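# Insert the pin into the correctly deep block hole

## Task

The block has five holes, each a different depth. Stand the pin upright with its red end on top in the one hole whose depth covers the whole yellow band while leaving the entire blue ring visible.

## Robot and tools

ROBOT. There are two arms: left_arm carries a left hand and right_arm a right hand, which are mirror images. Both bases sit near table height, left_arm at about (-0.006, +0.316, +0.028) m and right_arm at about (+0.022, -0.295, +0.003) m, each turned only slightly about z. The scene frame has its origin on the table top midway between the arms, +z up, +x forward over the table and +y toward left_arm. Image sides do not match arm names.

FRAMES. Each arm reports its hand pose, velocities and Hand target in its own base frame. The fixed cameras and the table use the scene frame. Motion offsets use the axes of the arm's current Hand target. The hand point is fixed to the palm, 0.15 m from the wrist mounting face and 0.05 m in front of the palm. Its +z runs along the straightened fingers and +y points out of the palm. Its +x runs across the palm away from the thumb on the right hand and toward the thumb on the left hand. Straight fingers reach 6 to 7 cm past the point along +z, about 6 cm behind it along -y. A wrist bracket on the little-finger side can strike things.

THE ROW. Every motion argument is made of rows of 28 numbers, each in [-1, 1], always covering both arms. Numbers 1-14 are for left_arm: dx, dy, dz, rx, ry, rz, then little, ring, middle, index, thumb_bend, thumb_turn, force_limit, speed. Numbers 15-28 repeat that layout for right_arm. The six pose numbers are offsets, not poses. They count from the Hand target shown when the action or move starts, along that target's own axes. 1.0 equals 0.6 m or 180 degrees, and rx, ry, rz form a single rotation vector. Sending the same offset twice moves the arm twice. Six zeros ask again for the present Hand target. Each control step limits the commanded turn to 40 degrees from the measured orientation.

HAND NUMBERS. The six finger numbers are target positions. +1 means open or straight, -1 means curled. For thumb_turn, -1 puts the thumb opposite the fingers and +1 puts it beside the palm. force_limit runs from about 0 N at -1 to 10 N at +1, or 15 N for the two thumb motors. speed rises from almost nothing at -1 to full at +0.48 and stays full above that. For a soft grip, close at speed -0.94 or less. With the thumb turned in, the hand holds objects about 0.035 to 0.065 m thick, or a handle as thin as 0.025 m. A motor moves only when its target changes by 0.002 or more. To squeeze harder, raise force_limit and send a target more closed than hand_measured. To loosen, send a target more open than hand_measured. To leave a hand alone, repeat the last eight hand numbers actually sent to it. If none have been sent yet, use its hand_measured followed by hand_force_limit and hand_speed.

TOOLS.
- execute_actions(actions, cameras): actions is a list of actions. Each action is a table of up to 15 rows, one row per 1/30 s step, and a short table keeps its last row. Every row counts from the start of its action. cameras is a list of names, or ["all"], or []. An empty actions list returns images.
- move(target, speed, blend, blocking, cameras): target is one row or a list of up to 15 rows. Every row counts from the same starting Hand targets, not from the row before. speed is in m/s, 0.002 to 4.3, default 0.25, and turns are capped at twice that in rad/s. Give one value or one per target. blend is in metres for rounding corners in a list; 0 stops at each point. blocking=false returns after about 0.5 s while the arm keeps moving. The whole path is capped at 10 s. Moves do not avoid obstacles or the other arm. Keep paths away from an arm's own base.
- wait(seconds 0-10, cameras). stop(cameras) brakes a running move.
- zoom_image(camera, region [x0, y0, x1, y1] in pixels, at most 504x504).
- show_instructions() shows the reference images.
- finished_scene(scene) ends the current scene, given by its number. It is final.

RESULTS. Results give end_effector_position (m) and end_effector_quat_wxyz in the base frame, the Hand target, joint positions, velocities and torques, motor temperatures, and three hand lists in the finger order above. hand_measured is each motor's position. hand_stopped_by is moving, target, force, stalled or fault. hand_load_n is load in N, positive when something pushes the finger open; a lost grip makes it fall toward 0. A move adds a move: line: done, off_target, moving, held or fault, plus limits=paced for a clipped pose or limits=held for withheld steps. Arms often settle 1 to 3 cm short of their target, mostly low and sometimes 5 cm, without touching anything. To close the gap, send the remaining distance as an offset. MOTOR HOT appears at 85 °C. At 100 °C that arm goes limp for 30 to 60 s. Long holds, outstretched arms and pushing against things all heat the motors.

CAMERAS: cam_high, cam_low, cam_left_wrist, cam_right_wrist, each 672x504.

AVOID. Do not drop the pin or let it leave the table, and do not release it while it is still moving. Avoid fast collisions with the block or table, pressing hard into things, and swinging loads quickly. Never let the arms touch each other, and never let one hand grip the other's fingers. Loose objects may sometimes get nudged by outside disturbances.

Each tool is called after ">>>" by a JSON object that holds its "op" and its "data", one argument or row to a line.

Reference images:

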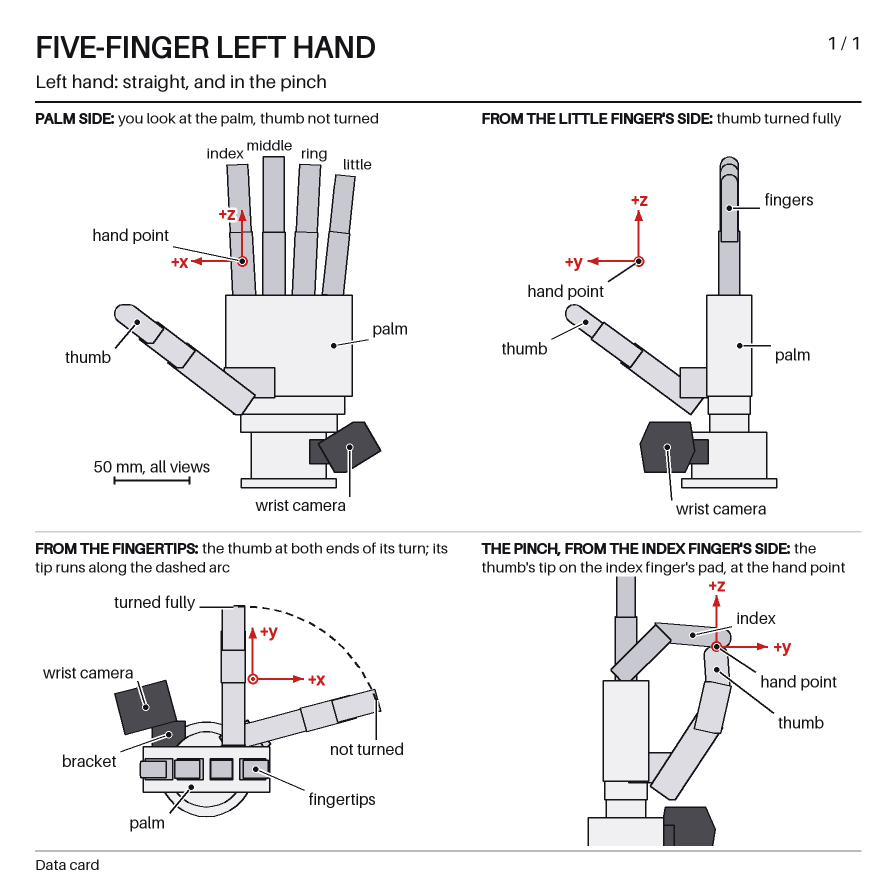

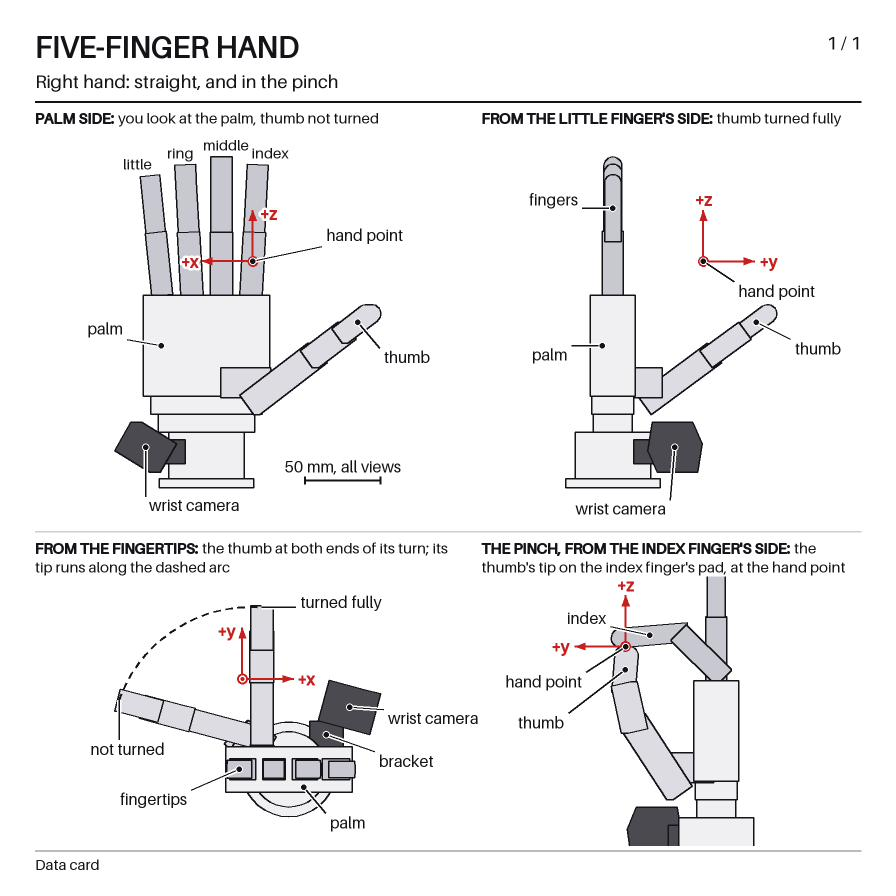

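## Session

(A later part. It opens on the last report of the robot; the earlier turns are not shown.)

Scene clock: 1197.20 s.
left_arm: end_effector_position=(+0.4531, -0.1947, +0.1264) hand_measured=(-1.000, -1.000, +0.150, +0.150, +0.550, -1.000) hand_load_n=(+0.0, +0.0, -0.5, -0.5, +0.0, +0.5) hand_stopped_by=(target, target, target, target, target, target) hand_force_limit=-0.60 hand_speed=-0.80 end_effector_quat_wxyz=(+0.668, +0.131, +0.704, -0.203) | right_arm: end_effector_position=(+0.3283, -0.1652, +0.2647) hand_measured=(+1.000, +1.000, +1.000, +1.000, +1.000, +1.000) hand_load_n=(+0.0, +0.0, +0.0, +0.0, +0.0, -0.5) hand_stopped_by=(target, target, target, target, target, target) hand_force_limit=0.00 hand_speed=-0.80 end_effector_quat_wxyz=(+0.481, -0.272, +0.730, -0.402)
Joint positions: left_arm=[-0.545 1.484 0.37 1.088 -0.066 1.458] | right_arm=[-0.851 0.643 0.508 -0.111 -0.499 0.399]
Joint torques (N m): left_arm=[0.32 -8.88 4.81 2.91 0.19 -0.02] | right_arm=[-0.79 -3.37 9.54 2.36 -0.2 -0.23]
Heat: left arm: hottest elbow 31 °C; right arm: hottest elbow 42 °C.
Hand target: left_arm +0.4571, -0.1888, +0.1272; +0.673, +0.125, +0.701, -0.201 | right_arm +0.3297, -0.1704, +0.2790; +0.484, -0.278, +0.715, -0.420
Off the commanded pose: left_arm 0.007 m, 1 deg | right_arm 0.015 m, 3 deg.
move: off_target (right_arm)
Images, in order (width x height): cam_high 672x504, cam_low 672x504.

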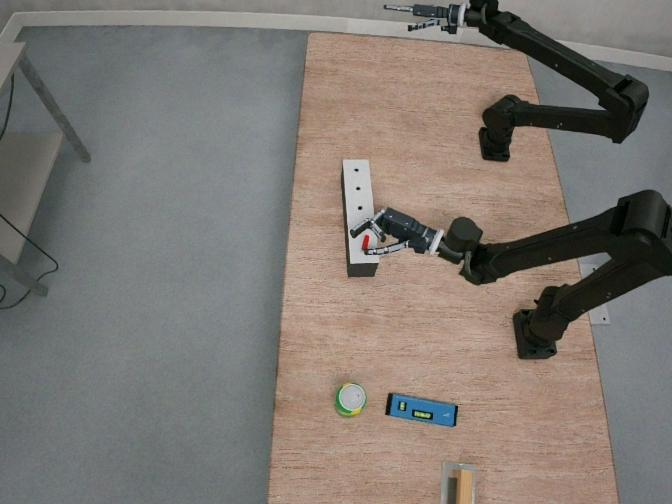

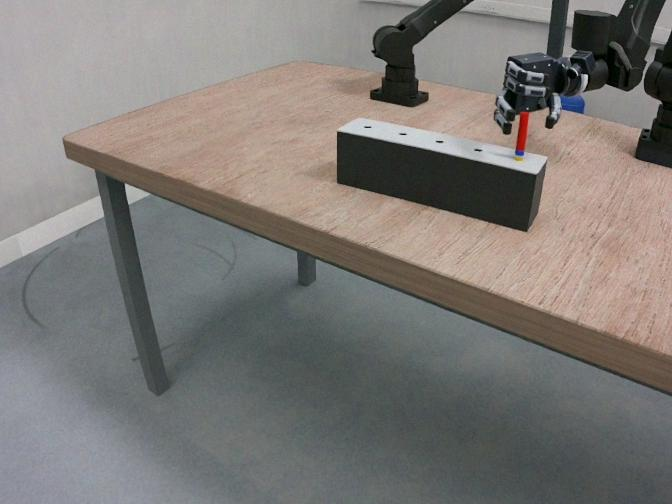

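>>> {"op": "move", "data": {
  "target": [0.0033,0,0,0,0,0,-1,-1,0.15,0.15,0.27,-1,-0.6,-0.85,0,0,0,0,0,0,1,1,1,1,1,1,0,-0.8],
  "speed": 0.02,
  "cameras": ["cam_high","cam_low"]
}}

>>> {"op": "zoom_image", "data": {
  "camera": "cam_high",
  "region": [340, 215, 385, 260]
}}

>>> {"op": "zoom_image", "data": {
  "camera": "cam_low",
  "region": [485, 80, 545, 170]
}}

Scene clock: 1202.13 s.
left_arm: end_effector_position=(+0.4534, -0.1949, +0.1246) hand_measured=(-1.000, -1.000, +0.150, +0.150, +0.270, -1.000) hand_load_n=(+0.0, +0.0, +0.0, +0.0, +0.0, +0.5) hand_stopped_by=(target, target, target, target, target, target) hand_force_limit=-0.60 hand_speed=-0.85 end_effector_quat_wxyz=(+0.668, +0.131, +0.704, -0.203) | right_arm: end_effector_position=(+0.3283, -0.1652, +0.2647) hand_measured=(+1.000, +1.000, +1.000, +1.000, +1.000, +1.000) hand_load_n=(+0.0, +0.0, +0.0, +0.0, +0.0, +0.0) hand_stopped_by=(target, target, target, target, target, target) hand_force_limit=0.00 hand_speed=-0.80 end_effector_quat_wxyz=(+0.481, -0.272, +0.730, -0.402)
Joint positions: left_arm=[-0.545 1.493 0.37 1.097 -0.066 1.458] | right_arm=[-0.851 0.643 0.508 -0.111 -0.499 0.399]
Joint torques (N m): left_arm=[0.21 -8.88 4.64 2.91 0.16 -0.03] | right_arm=[-1.26 -3.84 9.66 2.45 -0.16 -0.22]
Heat: left arm: hottest elbow 31 °C; right arm: hottest elbow 42 °C.
Hand target: left_arm +0.4570, -0.1890, +0.1252; +0.673, +0.125, +0.701, -0.201 | right_arm +0.3297, -0.1704, +0.2790; +0.484, -0.278, +0.715, -0.420
Off the commanded pose: left_arm 0.007 m, 1 deg | right_arm 0.015 m, 3 deg.
move: off_target (right_arm)
Images, in order (width x height): cam_high 672x504, cam_low 672x504.

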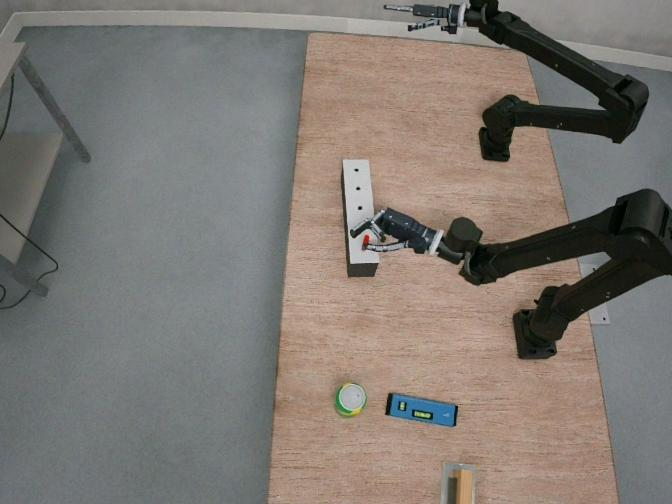

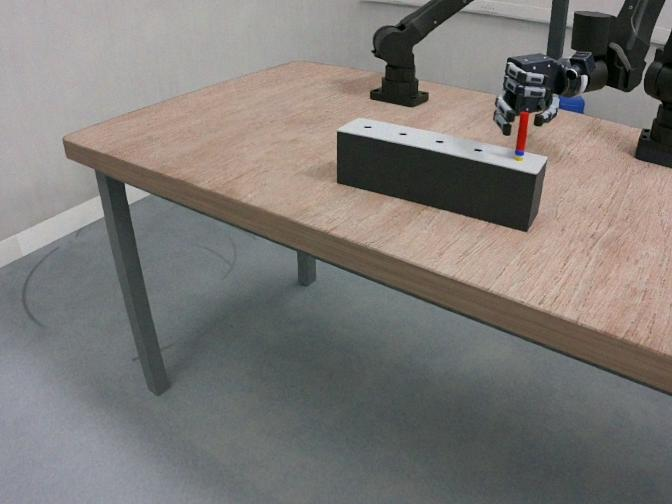

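Scaled by 11.200 from the camera's 672x504 image, which has a finer 960x720 frame.

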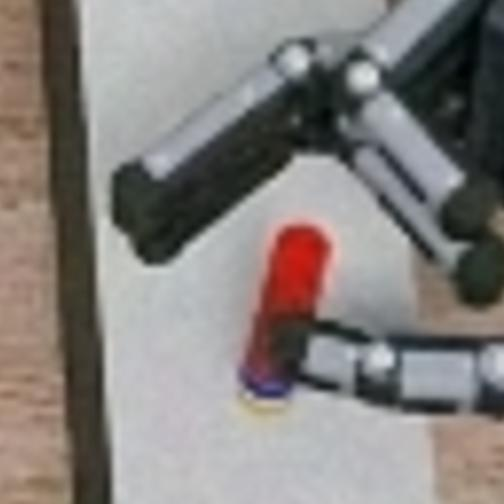

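Scaled by 5.600 from the camera's 672x504 image, which has a finer 960x720 frame.

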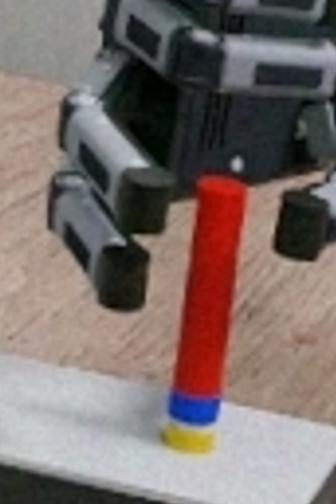

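>>> {"op": "move", "data": {
  "target": [0.0,-0.0003,-0.0085,0,0,0,-1,-1,0.15,0.15,0.25,-1,-0.6,-0.85,0,0,0,0,0,0,1,1,1,1,1,1,0,-0.8],
  "speed": 0.02,
  "cameras": ["cam_high","cam_low"]
}}

>>> {"op": "zoom_image", "data": {
  "camera": "cam_high",
  "region": [340, 215, 385, 260]
}}

>>> {"op": "zoom_image", "data": {
  "camera": "cam_low",
  "region": [485, 80, 545, 170]
}}

Scene clock: 1209.37 s.
left_arm: end_effector_position=(+0.4490, -0.1922, +0.1195) hand_measured=(-1.000, -1.000, +0.150, +0.150, +0.250, -1.000) hand_load_n=(+0.0, +0.0, +0.0, +0.0, +0.0, +0.5) hand_stopped_by=(target, target, target, target, target, target) hand_force_limit=-0.60 hand_speed=-0.85 end_effector_quat_wxyz=(+0.664, +0.132, +0.708, -0.202) | right_arm: end_effector_position=(+0.3283, -0.1652, +0.2647) hand_measured=(+1.000, +1.000, +1.000, +1.000, +1.000, +1.000) hand_load_n=(+0.0, +0.0, +0.0, +0.0, +0.0, +0.0) hand_stopped_by=(target, target, target, target, target, target) hand_force_limit=0.00 hand_speed=-0.80 end_effector_quat_wxyz=(+0.481, -0.272, +0.730, -0.402)
Joint positions: left_arm=[-0.545 1.493 0.356 1.1 -0.066 1.458] | right_arm=[-0.851 0.643 0.508 -0.111 -0.499 0.399]
Joint torques (N m): left_arm=[0.09 -9.76 4.57 2.92 0.09 -0.02] | right_arm=[-1.44 -3.43 9.68 2.47 -0.19 -0.24]
Heat: left arm: hottest elbow 30 °C; right arm: hottest elbow 42 °C.
Hand target: left_arm +0.4524, -0.1868, +0.1253; +0.673, +0.125, +0.701, -0.201 | right_arm +0.3297, -0.1704, +0.2790; +0.484, -0.278, +0.715, -0.420
Off the commanded pose: left_arm 0.009 m, 2 deg | right_arm 0.015 m, 3 deg.
move: off_target (right_arm)
Images, in order (width x height): cam_high 672x504, cam_low 672x504.

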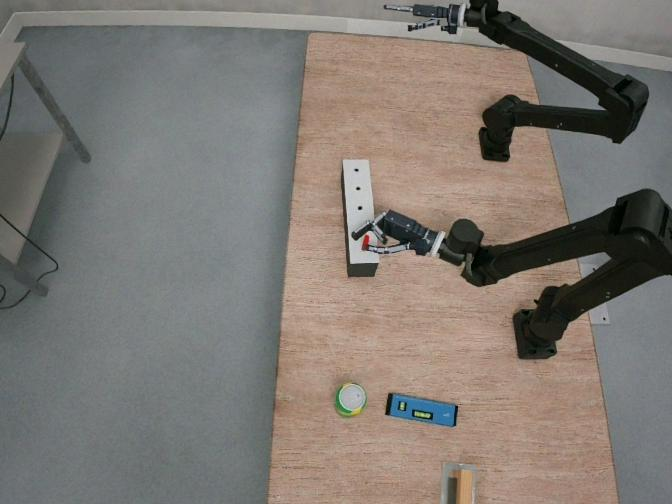

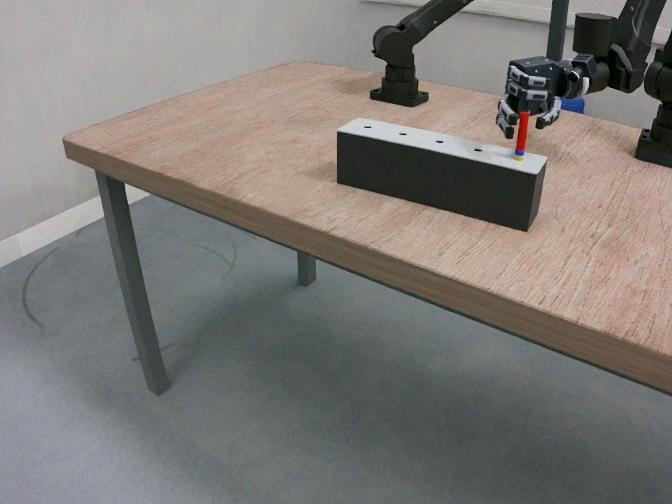

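Scaled by 11.200 from the camera's 672x504 image, which has a finer 960x720 frame.

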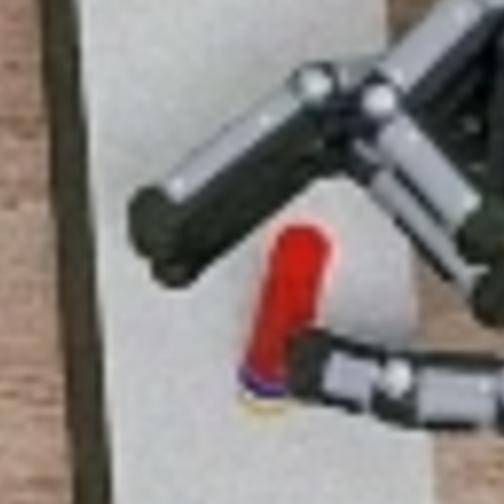

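Scaled by 5.600 from the camera's 672x504 image, which has a finer 960x720 frame.

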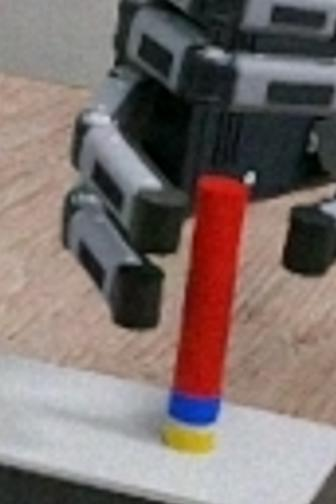

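>>> {"op": "move", "data": {
  "target": [-0.015,0,0,0,0,0,-1,-1,-0.5,-0.5,0.25,-1,-0.2,-0.93,0,0,0,0,0,0,1,1,1,1,1,1,0,-0.8],
  "speed": 0.02,
  "cameras": ["cam_high","cam_low"]
}}

>>> {"op": "zoom_image", "data": {
  "camera": "cam_high",
  "region": [340, 215, 385, 260]
}}

>>> {"op": "zoom_image", "data": {
  "camera": "cam_low",
  "region": [485, 80, 545, 170]
}}

Scene clock: 1217.80 s.
left_arm: end_effector_position=(+0.4485, -0.1924, +0.1292) hand_measured=(-1.000, -1.000, -0.274, -0.084, +0.250, -1.000) hand_load_n=(+0.0, +0.0, +6.0, +4.0, +1.0, +0.0) hand_stopped_by=(target, target, force, force, target, target) hand_force_limit=-0.20 hand_speed=-0.93 end_effector_quat_wxyz=(+0.668, +0.132, +0.703, -0.205) | right_arm: end_effector_position=(+0.3283, -0.1652, +0.2647) hand_measured=(+1.000, +1.000, +1.000, +1.000, +1.000, +1.000) hand_load_n=(+0.0, +0.0, +0.0, +0.0, -0.5, +0.0) hand_stopped_by=(target, target, target, target, target, target) hand_force_limit=0.00 hand_speed=-0.80 end_effector_quat_wxyz=(+0.481, -0.272, +0.730, -0.402)
Joint positions: left_arm=[-0.544 1.463 0.356 1.083 -0.06 1.458] | right_arm=[-0.851 0.643 0.508 -0.111 -0.499 0.399]
Joint torques (N m): left_arm=[0.32 -10.4 5.22 1.76 0.02 -0.02] | right_arm=[-1.49 -3.43 9.62 2.39 -0.18 -0.18]
Heat: left arm: hottest elbow 29 °C; right arm: hottest elbow 42 °C.
Hand target: left_arm +0.4529, -0.1860, +0.1342; +0.673, +0.125, +0.701, -0.201 | right_arm +0.3297, -0.1704, +0.2790; +0.484, -0.278, +0.715, -0.420
Off the commanded pose: left_arm 0.009 m, 1 deg | right_arm 0.015 m, 3 deg.
move: off_target (right_arm)
Images, in order (width x height): cam_high 672x504, cam_low 672x504.

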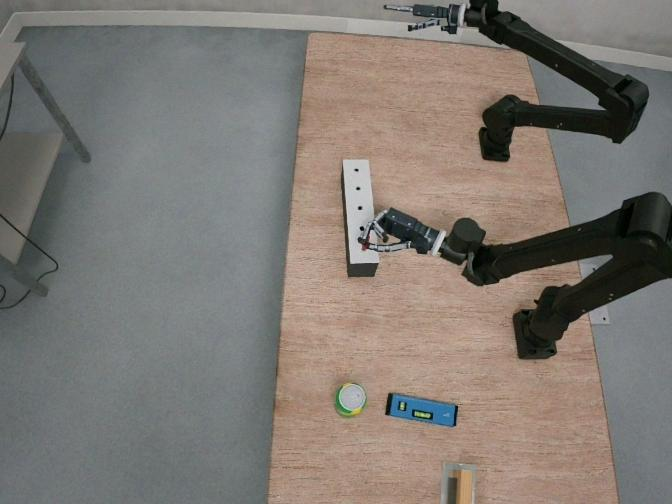

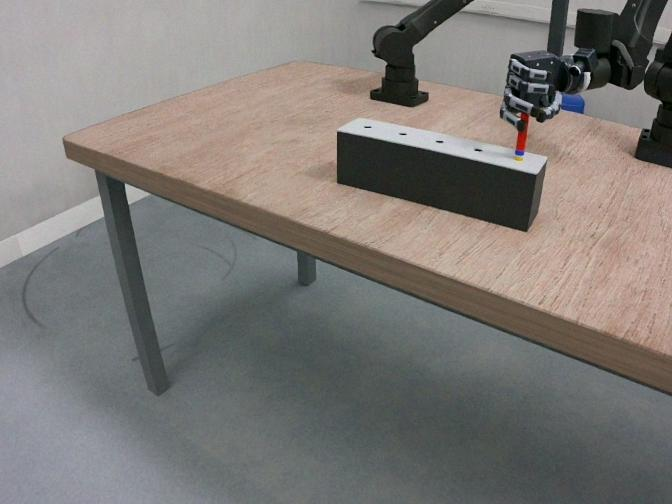

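Scaled by 11.200 from the camera's 672x504 image, which has a finer 960x720 frame.

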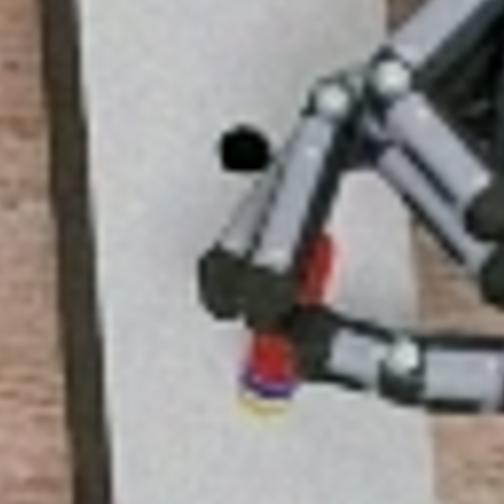

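Scaled by 5.600 from the camera's 672x504 image, which has a finer 960x720 frame.

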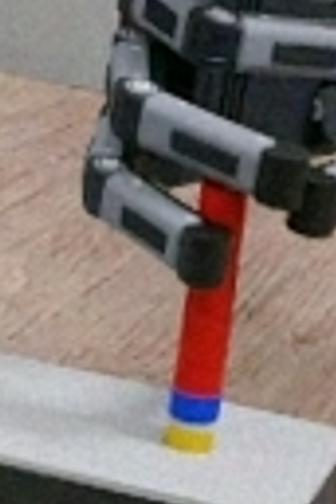

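>>> {"op": "move", "data": {
  "target": [0,0,0,0,0,0,-1,-1,0.15,0.15,0.252,-1,-0.2,-0.93,0,0,0,0,0,0,1,1,1,1,1,1,0,-0.8],
  "speed": 0.02
}}

>>> {"op": "move", "data": {
  "target": [0.018,0,0,0,0,0,-1,-1,0.15,0.15,0.252,-1,-0.2,-0.93,0,0,0,0,0,0,1,1,1,1,1,1,0,-0.8],
  "speed": 0.02,
  "cameras": ["cam_high","cam_low"]
}}

>>> {"op": "zoom_image", "data": {
  "camera": "cam_high",
  "region": [340, 215, 385, 260]
}}

>>> {"op": "zoom_image", "data": {
  "camera": "cam_low",
  "region": [485, 80, 545, 170]
}}

Scene clock: 1231.03 s.
left_arm: end_effector_position=(+0.4485, -0.1924, +0.1299) hand_measured=(-1.000, -1.000, +0.150, +0.150, +0.252, -1.000) hand_load_n=(+0.0, +0.0, +0.0, +0.0, +0.0, +0.0) hand_stopped_by=(target, target, target, target, target, target) hand_force_limit=-0.20 hand_speed=-0.93 end_effector_quat_wxyz=(+0.669, +0.132, +0.702, -0.205) | right_arm: end_effector_position=(+0.3283, -0.1652, +0.2647) hand_measured=(+1.000, +1.000, +1.000, +1.000, +1.000, +1.000) hand_load_n=(+0.0, +0.0, -0.5, +0.0, +0.0, +0.0) hand_stopped_by=(target, target, target, target, target, target) hand_force_limit=0.00 hand_speed=-0.80 end_effector_quat_wxyz=(+0.481, -0.272, +0.730, -0.402)
Joint positions: left_arm=[-0.544 1.461 0.356 1.083 -0.06 1.458] | right_arm=[-0.851 0.643 0.508 -0.111 -0.499 0.399]
Joint torques (N m): left_arm=[0.32 -10.29 5.22 1.76 0.03 -0.03] | right_arm=[-0.91 -3.43 9.63 2.62 -0.19 -0.18]
Heat: left arm: hottest elbow 29 °C; right arm: hottest elbow 42 °C.
Hand target: left_arm +0.4529, -0.1860, +0.1342; +0.673, +0.125, +0.701, -0.201 | right_arm +0.3297, -0.1704, +0.2790; +0.484, -0.278, +0.715, -0.420
Off the commanded pose: left_arm 0.009 m, 1 deg | right_arm 0.015 m, 3 deg.
move: off_target (right_arm)

Scene clock: 1232.23 s.
left_arm: end_effector_position=(+0.4493, -0.1929, +0.1229) hand_measured=(-1.000, -1.000, +0.150, +0.150, +0.252, -1.000) hand_load_n=(+0.0, +0.0, +0.0, +0.0, +0.0, +0.0) hand_stopped_by=(target, target, target, target, target, target) hand_force_limit=-0.20 hand_speed=-0.93 end_effector_quat_wxyz=(+0.667, +0.133, +0.704, -0.205) | right_arm: end_effector_position=(+0.3283, -0.1652, +0.2647) hand_measured=(+1.000, +1.000, +1.000, +1.000, +1.000, +1.000) hand_load_n=(+0.0, +0.0, +0.0, +0.0, +0.0, +0.0) hand_stopped_by=(target, target, target, target, target, target) hand_force_limit=0.00 hand_speed=-0.80 end_effector_quat_wxyz=(+0.481, -0.272, +0.730, -0.402)
Joint positions: left_arm=[-0.544 1.49 0.356 1.108 -0.06 1.458] | right_arm=[-0.851 0.643 0.508 -0.111 -0.499 0.399]
Joint torques (N m): left_arm=[-0.09 -8.76 4.52 2.91 -0.14 -0.03] | right_arm=[-1.03 -3.49 9.63 2.37 -0.16 -0.23]
Heat: left arm: hottest elbow 29 °C; right arm: hottest elbow 42 °C.
Hand target: left_arm +0.4522, -0.1870, +0.1235; +0.673, +0.125, +0.701, -0.201 | right_arm +0.3297, -0.1704, +0.2790; +0.484, -0.278, +0.715, -0.420
Off the commanded pose: left_arm 0.007 m, 1 deg | right_arm 0.015 m, 3 deg.
move: off_target (right_arm)
Images, in order (width x height): cam_high 672x504, cam_low 672x504.

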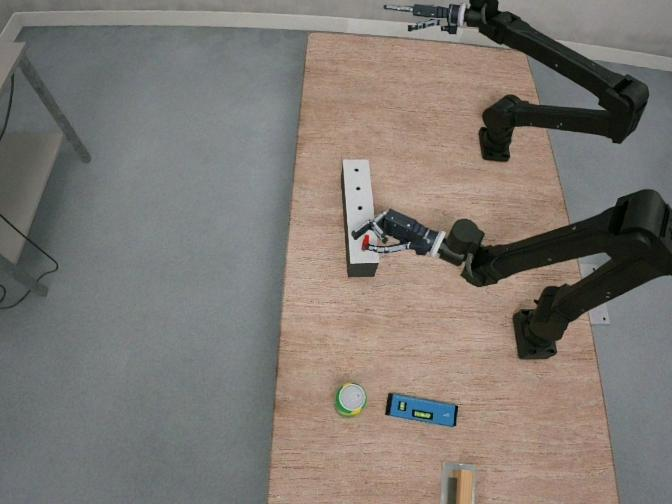

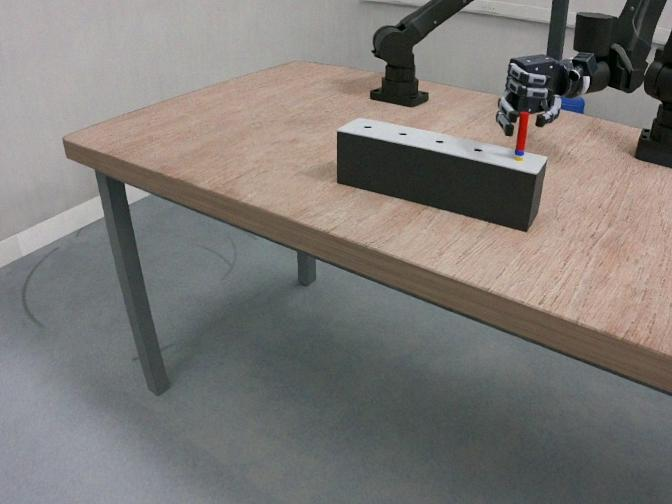

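Scaled by 11.200 from the camera's 672x504 image, which has a finer 960x720 frame.

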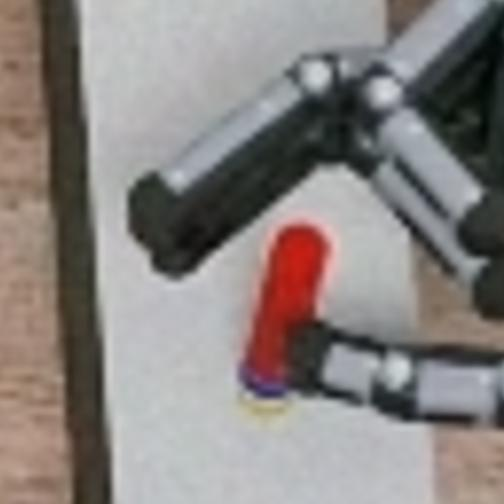

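Scaled by 5.600 from the camera's 672x504 image, which has a finer 960x720 frame.

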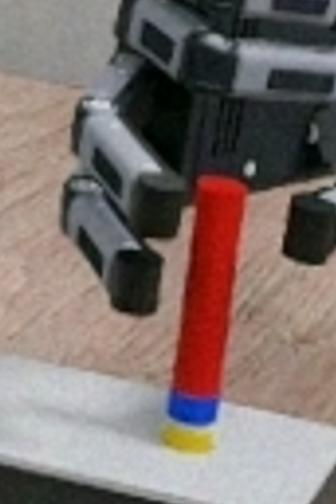

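>>> {"op": "move", "data": {
  "target": [0.0075,0,0,0,0,0,-1,-1,0.15,0.15,0.252,-1,-0.2,-0.93,0,0,0,0,0,0,1,1,1,1,1,1,0,-0.8],
  "speed": 0.02
}}

>>> {"op": "move", "data": {
  "target": [0,0,0,0,0,0,-1,-1,-0.5,-0.5,0.252,-1,-0.2,-0.93,0,0,0,0,0,0,1,1,1,1,1,1,0,-0.8],
  "speed": 0.02,
  "cameras": ["cam_high","cam_low"]
}}

>>> {"op": "zoom_image", "data": {
  "camera": "cam_high",
  "region": [340, 215, 385, 260]
}}

>>> {"op": "zoom_image", "data": {
  "camera": "cam_low",
  "region": [485, 80, 545, 170]
}}

Scene clock: 1239.17 s.
left_arm: end_effector_position=(+0.4490, -0.1924, +0.1178) hand_measured=(-1.000, -1.000, +0.150, +0.150, +0.252, -1.000) hand_load_n=(+0.0, -0.5, +0.0, +0.0, +0.0, +0.5) hand_stopped_by=(target, target, target, target, target, target) hand_force_limit=-0.20 hand_speed=-0.93 end_effector_quat_wxyz=(+0.667, +0.132, +0.704, -0.204) | right_arm: end_effector_position=(+0.3283, -0.1652, +0.2647) hand_measured=(+1.000, +1.000, +1.000, +1.000, +1.000, +1.000) hand_load_n=(+0.0, +0.0, +0.0, +0.0, +0.0, +0.0) hand_stopped_by=(target, target, target, target, target, target) hand_force_limit=0.00 hand_speed=-0.80 end_effector_quat_wxyz=(+0.481, -0.272, +0.730, -0.402)
Joint positions: left_arm=[-0.544 1.512 0.353 1.131 -0.061 1.458] | right_arm=[-0.851 0.643 0.508 -0.111 -0.499 0.399]
Joint torques (N m): left_arm=[-0.21 -8.82 4.44 2.93 -0.14 -0.02] | right_arm=[-1.08 -3.66 9.68 2.4 -0.19 -0.22]
Heat: left arm: hottest elbow 28 °C; right arm: hottest elbow 42 °C.
Hand target: left_arm +0.4520, -0.1874, +0.1190; +0.673, +0.125, +0.701, -0.201 | right_arm +0.3297, -0.1704, +0.2790; +0.484, -0.278, +0.715, -0.420
Off the commanded pose: left_arm 0.006 m, 1 deg | right_arm 0.015 m, 3 deg.
move: off_target (right_arm)

Scene clock: 1241.13 s.
left_arm: end_effector_position=(+0.4496, -0.1928, +0.1178) hand_measured=(-1.000, -1.000, -0.124, -0.084, +0.252, -1.000) hand_load_n=(+0.0, +0.0, +3.5, +0.0, +0.0, +0.5) hand_stopped_by=(target, target, force, force, target, target) hand_force_limit=-0.20 hand_speed=-0.93 end_effector_quat_wxyz=(+0.667, +0.132, +0.704, -0.204) | right_arm: end_effector_position=(+0.3283, -0.1652, +0.2647) hand_measured=(+1.000, +1.000, +1.000, +1.000, +1.000, +1.000) hand_load_n=(+0.0, +0.0, +0.0, +0.0, +0.0, +0.0) hand_stopped_by=(target, target, target, target, target, target) hand_force_limit=0.00 hand_speed=-0.80 end_effector_quat_wxyz=(+0.481, -0.272, +0.730, -0.402)
Joint positions: left_arm=[-0.544 1.515 0.355 1.134 -0.061 1.458] | right_arm=[-0.851 0.643 0.508 -0.111 -0.499 0.399]
Joint torques (N m): left_arm=[-0.15 -9.17 4.31 2.82 -0.14 -0.03] | right_arm=[-1.32 -3.96 9.54 2.39 -0.18 -0.21]
Heat: left arm: hottest elbow 28 °C; right arm: hottest elbow 42 °C.
Hand target: left_arm +0.4520, -0.1874, +0.1190; +0.673, +0.125, +0.701, -0.201 | right_arm +0.3297, -0.1704, +0.2790; +0.484, -0.278, +0.715, -0.420
Off the commanded pose: left_arm 0.006 m, 1 deg | right_arm 0.015 m, 3 deg.
move: off_target (right_arm)
Images, in order (width x height): cam_high 672x504, cam_low 672x504.

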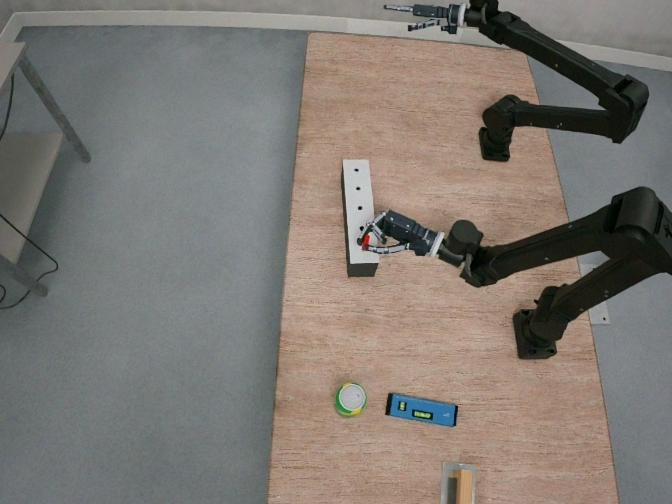

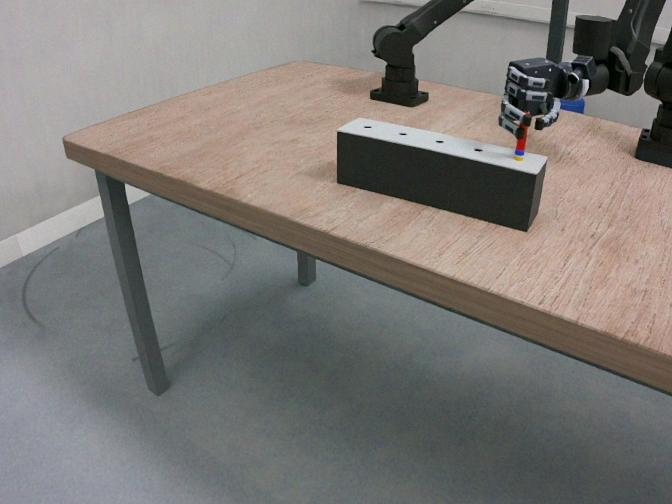

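Scaled by 11.200 from the camera's 672x504 image, which has a finer 960x720 frame.

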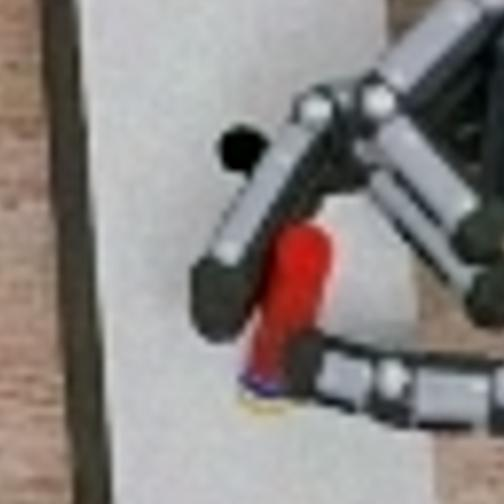

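Scaled by 5.600 from the camera's 672x504 image, which has a finer 960x720 frame.

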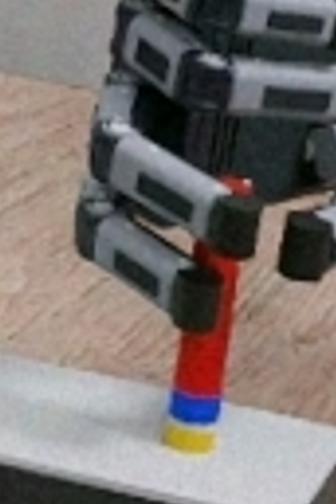

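>>> {"op": "move", "data": {
  "target": [0,0,0,0,0,0,-1,-1,-0.52,-0.5,0.12,-1,-0.35,-0.94,0,0,0,0,0,0,1,1,1,1,1,1,0,-0.8],
  "speed": 0.02
}}

Scene clock: 1245.37 s.
left_arm: end_effector_position=(+0.4496, -0.1928, +0.1178) hand_measured=(-1.000, -1.000, -0.124, -0.084, +0.120, -1.000) hand_load_n=(+0.0, +0.0, +3.5, +0.0, +0.0, +0.0) hand_stopped_by=(target, target, force, force, target, target) hand_force_limit=-0.35 hand_speed=-0.94 end_effector_quat_wxyz=(+0.667, +0.132, +0.704, -0.204) | right_arm: end_effector_position=(+0.3283, -0.1652, +0.2647) hand_measured=(+1.000, +1.000, +1.000, +1.000, +1.000, +1.000) hand_load_n=(-0.5, +0.0, +0.0, +0.0, +0.0, +0.0) hand_stopped_by=(target, target, target, target, target, target) hand_force_limit=0.00 hand_speed=-0.80 end_effector_quat_wxyz=(+0.481, -0.272, +0.730, -0.402)
Joint positions: left_arm=[-0.544 1.515 0.355 1.134 -0.061 1.458] | right_arm=[-0.851 0.643 0.508 -0.111 -0.499 0.399]
Joint torques (N m): left_arm=[-0.21 -9.17 4.31 2.84 -0.14 -0.03] | right_arm=[-0.79 -3.02 9.74 2.4 -0.21 -0.21]
Heat: left arm: hottest elbow 28 °C; right arm: hottest elbow 42 °C.
Hand target: left_arm +0.4520, -0.1874, +0.1190; +0.673, +0.125, +0.701, -0.201 | right_arm +0.3297, -0.1704, +0.2790; +0.484, -0.278, +0.715, -0.420
Off the commanded pose: left_arm 0.006 m, 1 deg | right_arm 0.015 m, 3 deg.
move: off_target (right_arm)

>>> {"op": "wait", "data": {
  "seconds": 0.1,
  "cameras": ["cam_high","cam_low"]
}}

>>> {"op": "zoom_image", "data": {
  "camera": "cam_high",
  "region": [340, 215, 385, 260]
}}

>>> {"op": "zoom_image", "data": {
  "camera": "cam_low",
  "region": [485, 80, 545, 170]
}}

Scene clock: 1247.53 s.
left_arm: end_effector_position=(+0.4496, -0.1928, +0.1178) hand_measured=(-1.000, -1.000, -0.124, -0.084, +0.120, -1.000) hand_load_n=(+0.0, +0.5, +4.0, +0.0, +0.0, +0.0) hand_stopped_by=(target, target, force, force, target, target) hand_force_limit=-0.35 hand_speed=-0.94 end_effector_quat_wxyz=(+0.667, +0.132, +0.704, -0.204) | right_arm: end_effector_position=(+0.3283, -0.1652, +0.2647) hand_measured=(+1.000, +1.000, +1.000, +1.000, +1.000, +1.000) hand_load_n=(+0.0, +0.0, +0.0, +0.0, +0.0, +0.0) hand_stopped_by=(target, target, target, target, target, target) hand_force_limit=0.00 hand_speed=-0.80 end_effector_quat_wxyz=(+0.481, -0.272, +0.730, -0.402)
Joint positions: left_arm=[-0.544 1.515 0.355 1.134 -0.061 1.458] | right_arm=[-0.851 0.643 0.508 -0.111 -0.499 0.399]
Joint torques (N m): left_arm=[-0.15 -9.29 4.31 2.84 -0.14 -0.03] | right_arm=[-0.85 -3.55 9.58 2.52 -0.18 -0.19]
Heat: left arm: hottest elbow 28 °C; right arm: hottest elbow 42 °C.
Hand target: left_arm +0.4520, -0.1874, +0.1190; +0.673, +0.125, +0.701, -0.201 | right_arm +0.3297, -0.1704, +0.2790; +0.484, -0.278, +0.715, -0.420
Off the commanded pose: left_arm 0.006 m, 1 deg | right_arm 0.015 m, 3 deg.
wait: 0.10 s; at rest from the start
Images, in order (width x height): cam_high 672x504, cam_low 672x504.

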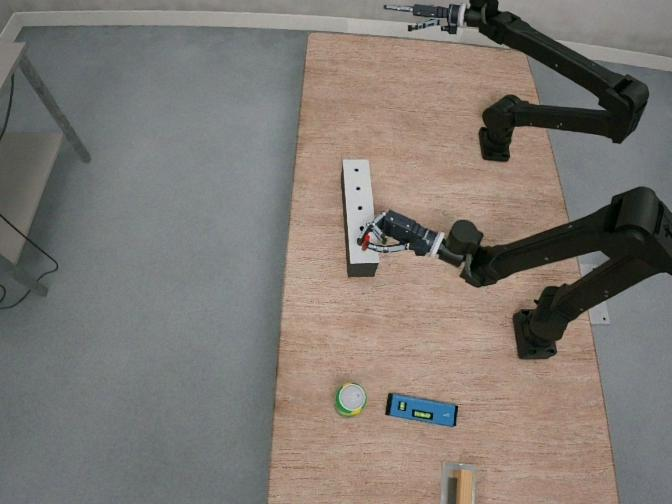

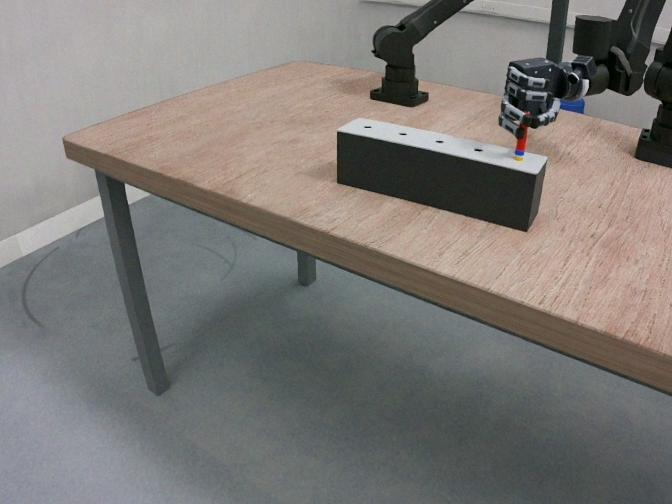

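Scaled by 11.200 from the camera's 672x504 image, which has a finer 960x720 frame.

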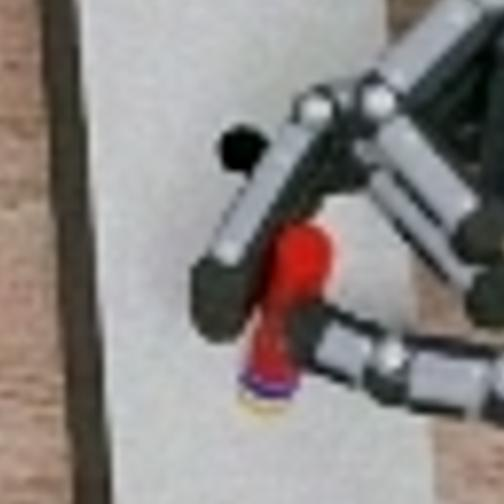

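Scaled by 5.600 from the camera's 672x504 image, which has a finer 960x720 frame.

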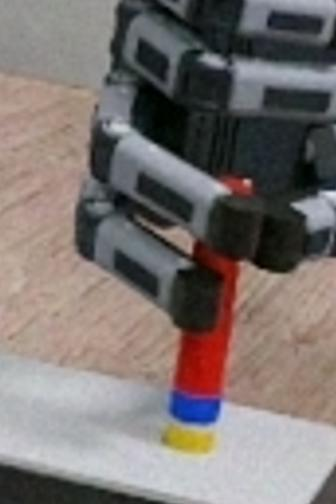

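>>> {"op": "move", "data": {
  "target": [0,0,0,0,0,0,-1,-1,-0.52,-0.5,-0.05,-1,-0.35,-0.94,0,0,0,0,0,0,1,1,1,1,1,1,0,-0.8],
  "speed": 0.02,
  "cameras": ["cam_high","cam_low"]
}}

>>> {"op": "zoom_image", "data": {
  "camera": "cam_high",
  "region": [340, 215, 385, 260]
}}

>>> {"op": "zoom_image", "data": {
  "camera": "cam_low",
  "region": [485, 80, 545, 170]
}}

Scene clock: 1252.80 s.
left_arm: end_effector_position=(+0.4496, -0.1928, +0.1178) hand_measured=(-1.000, -1.000, -0.124, -0.084, +0.060, -1.000) hand_load_n=(+0.0, +0.0, +4.0, +0.0, +4.5, +0.5) hand_stopped_by=(target, target, force, force, force, target) hand_force_limit=-0.35 hand_speed=-0.94 end_effector_quat_wxyz=(+0.667, +0.132, +0.704, -0.204) | right_arm: end_effector_position=(+0.3283, -0.1652, +0.2647) hand_measured=(+1.000, +1.000, +1.000, +1.000, +1.000, +1.000) hand_load_n=(+0.0, +0.0, +0.0, +0.0, +0.0, -0.5) hand_stopped_by=(target, target, target, target, target, target) hand_force_limit=0.00 hand_speed=-0.80 end_effector_quat_wxyz=(+0.481, -0.272, +0.730, -0.402)
Joint positions: left_arm=[-0.544 1.515 0.355 1.134 -0.061 1.458] | right_arm=[-0.851 0.643 0.508 -0.111 -0.499 0.399]
Joint torques (N m): left_arm=[-0.26 -9.23 4.33 2.84 -0.14 -0.03] | right_arm=[-1.2 -3.25 9.59 2.48 -0.18 -0.22]
Heat: left arm: hottest elbow 28 °C; right arm: hottest elbow 42 °C.
Hand target: left_arm +0.4520, -0.1874, +0.1190; +0.673, +0.125, +0.701, -0.201 | right_arm +0.3297, -0.1704, +0.2790; +0.484, -0.278, +0.715, -0.420
Off the commanded pose: left_arm 0.006 m, 1 deg | right_arm 0.015 m, 3 deg.
move: off_target (right_arm)
Images, in order (width x height): cam_high 672x504, cam_low 672x504.

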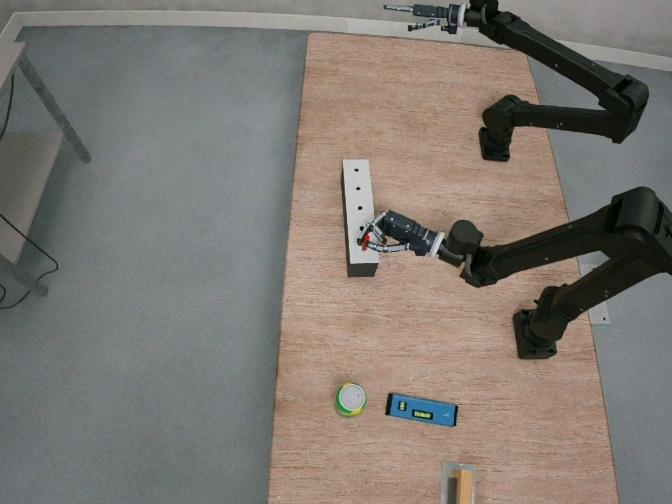

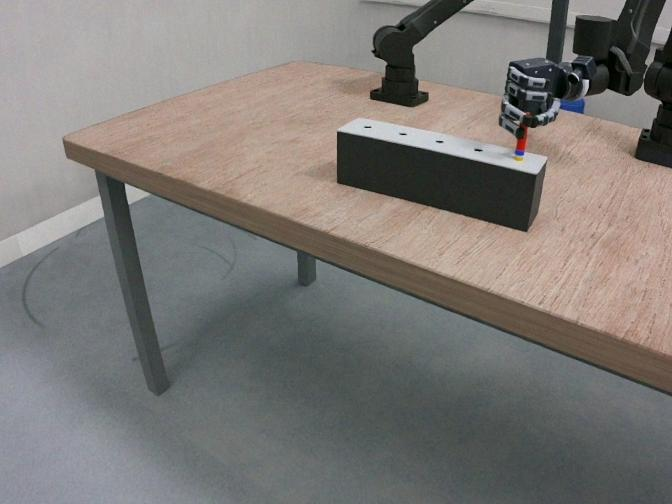

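Scaled by 11.200 from the camera's 672x504 image, which has a finer 960x720 frame.

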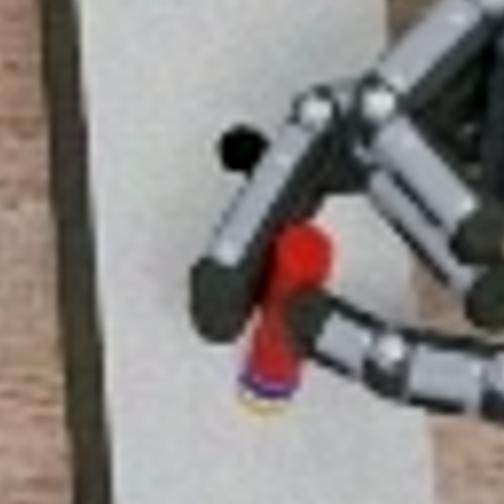

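Scaled by 5.600 from the camera's 672x504 image, which has a finer 960x720 frame.

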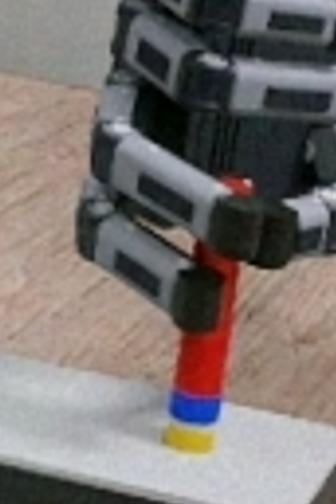

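>>> {"op": "move", "data": {
  "target": [0,0,0,0,0,0,-1,-1,-0.52,0.0,-0.05,-1,-0.35,-0.94,0,0,0,0,0,0,1,1,1,1,1,1,0,-0.8],
  "speed": 0.02
}}

>>> {"op": "move", "data": {
  "target": [-0.04,0,0,0,0,0,-1,-1,-0.52,0.0,-0.05,-1,-0.35,-0.94,0,0,0,0,0,0,1,1,1,1,1,1,0,-0.8],
  "speed": 0.025,
  "cameras": ["cam_high","cam_low"]
}}

>>> {"op": "zoom_image", "data": {
  "camera": "cam_high",
  "region": [340, 215, 385, 260]
}}

>>> {"op": "zoom_image", "data": {
  "camera": "cam_low",
  "region": [485, 80, 545, 170]
}}

Scene clock: 1263.10 s.
left_arm: end_effector_position=(+0.4496, -0.1928, +0.1178) hand_measured=(-1.000, -1.000, -0.124, +0.000, +0.060, -1.000) hand_load_n=(+0.0, +0.0, +4.5, +0.0, +4.5, +0.5) hand_stopped_by=(target, target, force, target, force, target) hand_force_limit=-0.35 hand_speed=-0.94 end_effector_quat_wxyz=(+0.667, +0.132, +0.704, -0.204) | right_arm: end_effector_position=(+0.3283, -0.1652, +0.2647) hand_measured=(+1.000, +1.000, +1.000, +1.000, +1.000, +1.000) hand_load_n=(+0.0, +0.0, +0.0, +0.0, +0.0, +0.0) hand_stopped_by=(target, target, target, target, target, target) hand_force_limit=0.00 hand_speed=-0.80 end_effector_quat_wxyz=(+0.481, -0.272, +0.730, -0.402)
Joint positions: left_arm=[-0.544 1.515 0.355 1.134 -0.061 1.458] | right_arm=[-0.851 0.643 0.508 -0.111 -0.499 0.399]
Joint torques (N m): left_arm=[-0.15 -9.23 4.31 2.84 -0.13 -0.03] | right_arm=[-0.91 -3.66 9.66 2.41 -0.17 -0.2]
Heat: left arm: hottest elbow 28 °C; right arm: hottest elbow 42 °C.
Hand target: left_arm +0.4520, -0.1874, +0.1190; +0.673, +0.125, +0.701, -0.201 | right_arm +0.3297, -0.1704, +0.2790; +0.484, -0.278, +0.715, -0.420
Off the commanded pose: left_arm 0.006 m, 1 deg | right_arm 0.015 m, 3 deg.
move: off_target (right_arm)

Scene clock: 1264.77 s.
left_arm: end_effector_position=(+0.4474, -0.1927, +0.1191) hand_measured=(-1.000, -1.000, -0.122, +0.000, +0.060, -1.000) hand_load_n=(+0.0, +0.0, +6.5, +0.0, +2.0, +1.0) hand_stopped_by=(target, target, force, target, force, target) hand_force_limit=-0.35 hand_speed=-0.94 end_effector_quat_wxyz=(+0.651, +0.134, +0.719, -0.204) | right_arm: end_effector_position=(+0.3283, -0.1652, +0.2647) hand_measured=(+1.000, +1.000, +1.000, +1.000, +1.000, +1.000) hand_load_n=(+0.0, +0.0, +0.0, +0.0, +0.0, +0.0) hand_stopped_by=(target, target, target, target, target, target) hand_force_limit=0.00 hand_speed=-0.80 end_effector_quat_wxyz=(+0.481, -0.272, +0.730, -0.402)
Joint positions: left_arm=[-0.542 1.454 0.361 1.024 -0.053 1.447] | right_arm=[-0.851 0.643 0.508 -0.111 -0.499 0.399]
Joint torques (N m): left_arm=[0.26 -12.86 5.42 2.47 -0.12 0.08] | right_arm=[-1.26 -3.6 9.59 2.43 -0.19 -0.21]
Heat: left arm: hottest elbow 28 °C; right arm: hottest elbow 42 °C.
Hand target: left_arm +0.4535, -0.1851, +0.1429; +0.673, +0.125, +0.701, -0.201 | right_arm +0.3297, -0.1704, +0.2790; +0.484, -0.278, +0.715, -0.420
Off the commanded pose: left_arm 0.026 m, 3 deg | right_arm 0.015 m, 3 deg.
move: off_target (left_arm, right_arm)
Images, in order (width x height): cam_high 672x504, cam_low 672x504.

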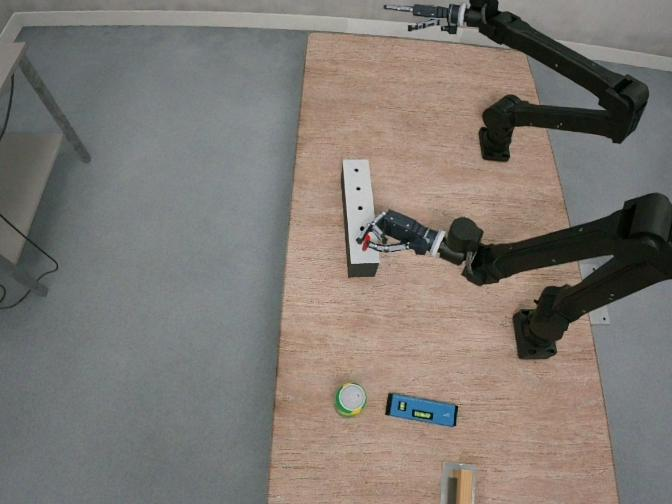

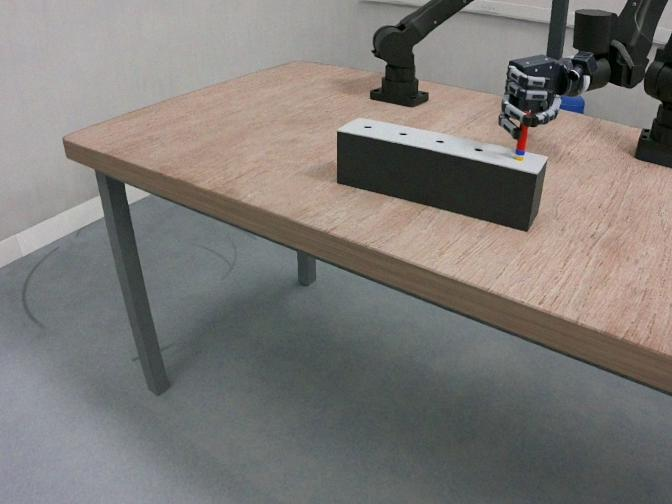

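Scaled by 11.200 from the camera's 672x504 image, which has a finer 960x720 frame.

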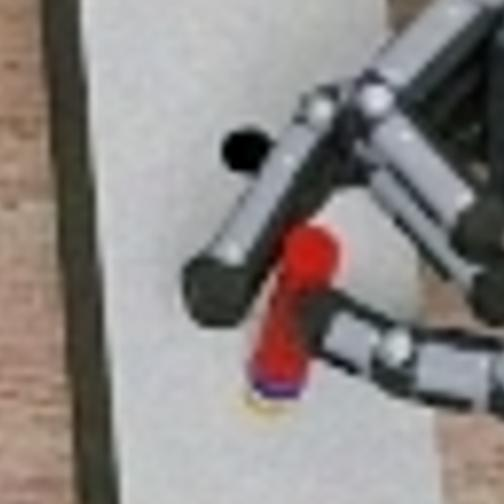

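Scaled by 5.600 from the camera's 672x504 image, which has a finer 960x720 frame.

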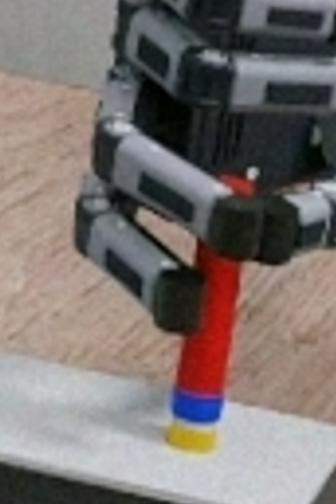

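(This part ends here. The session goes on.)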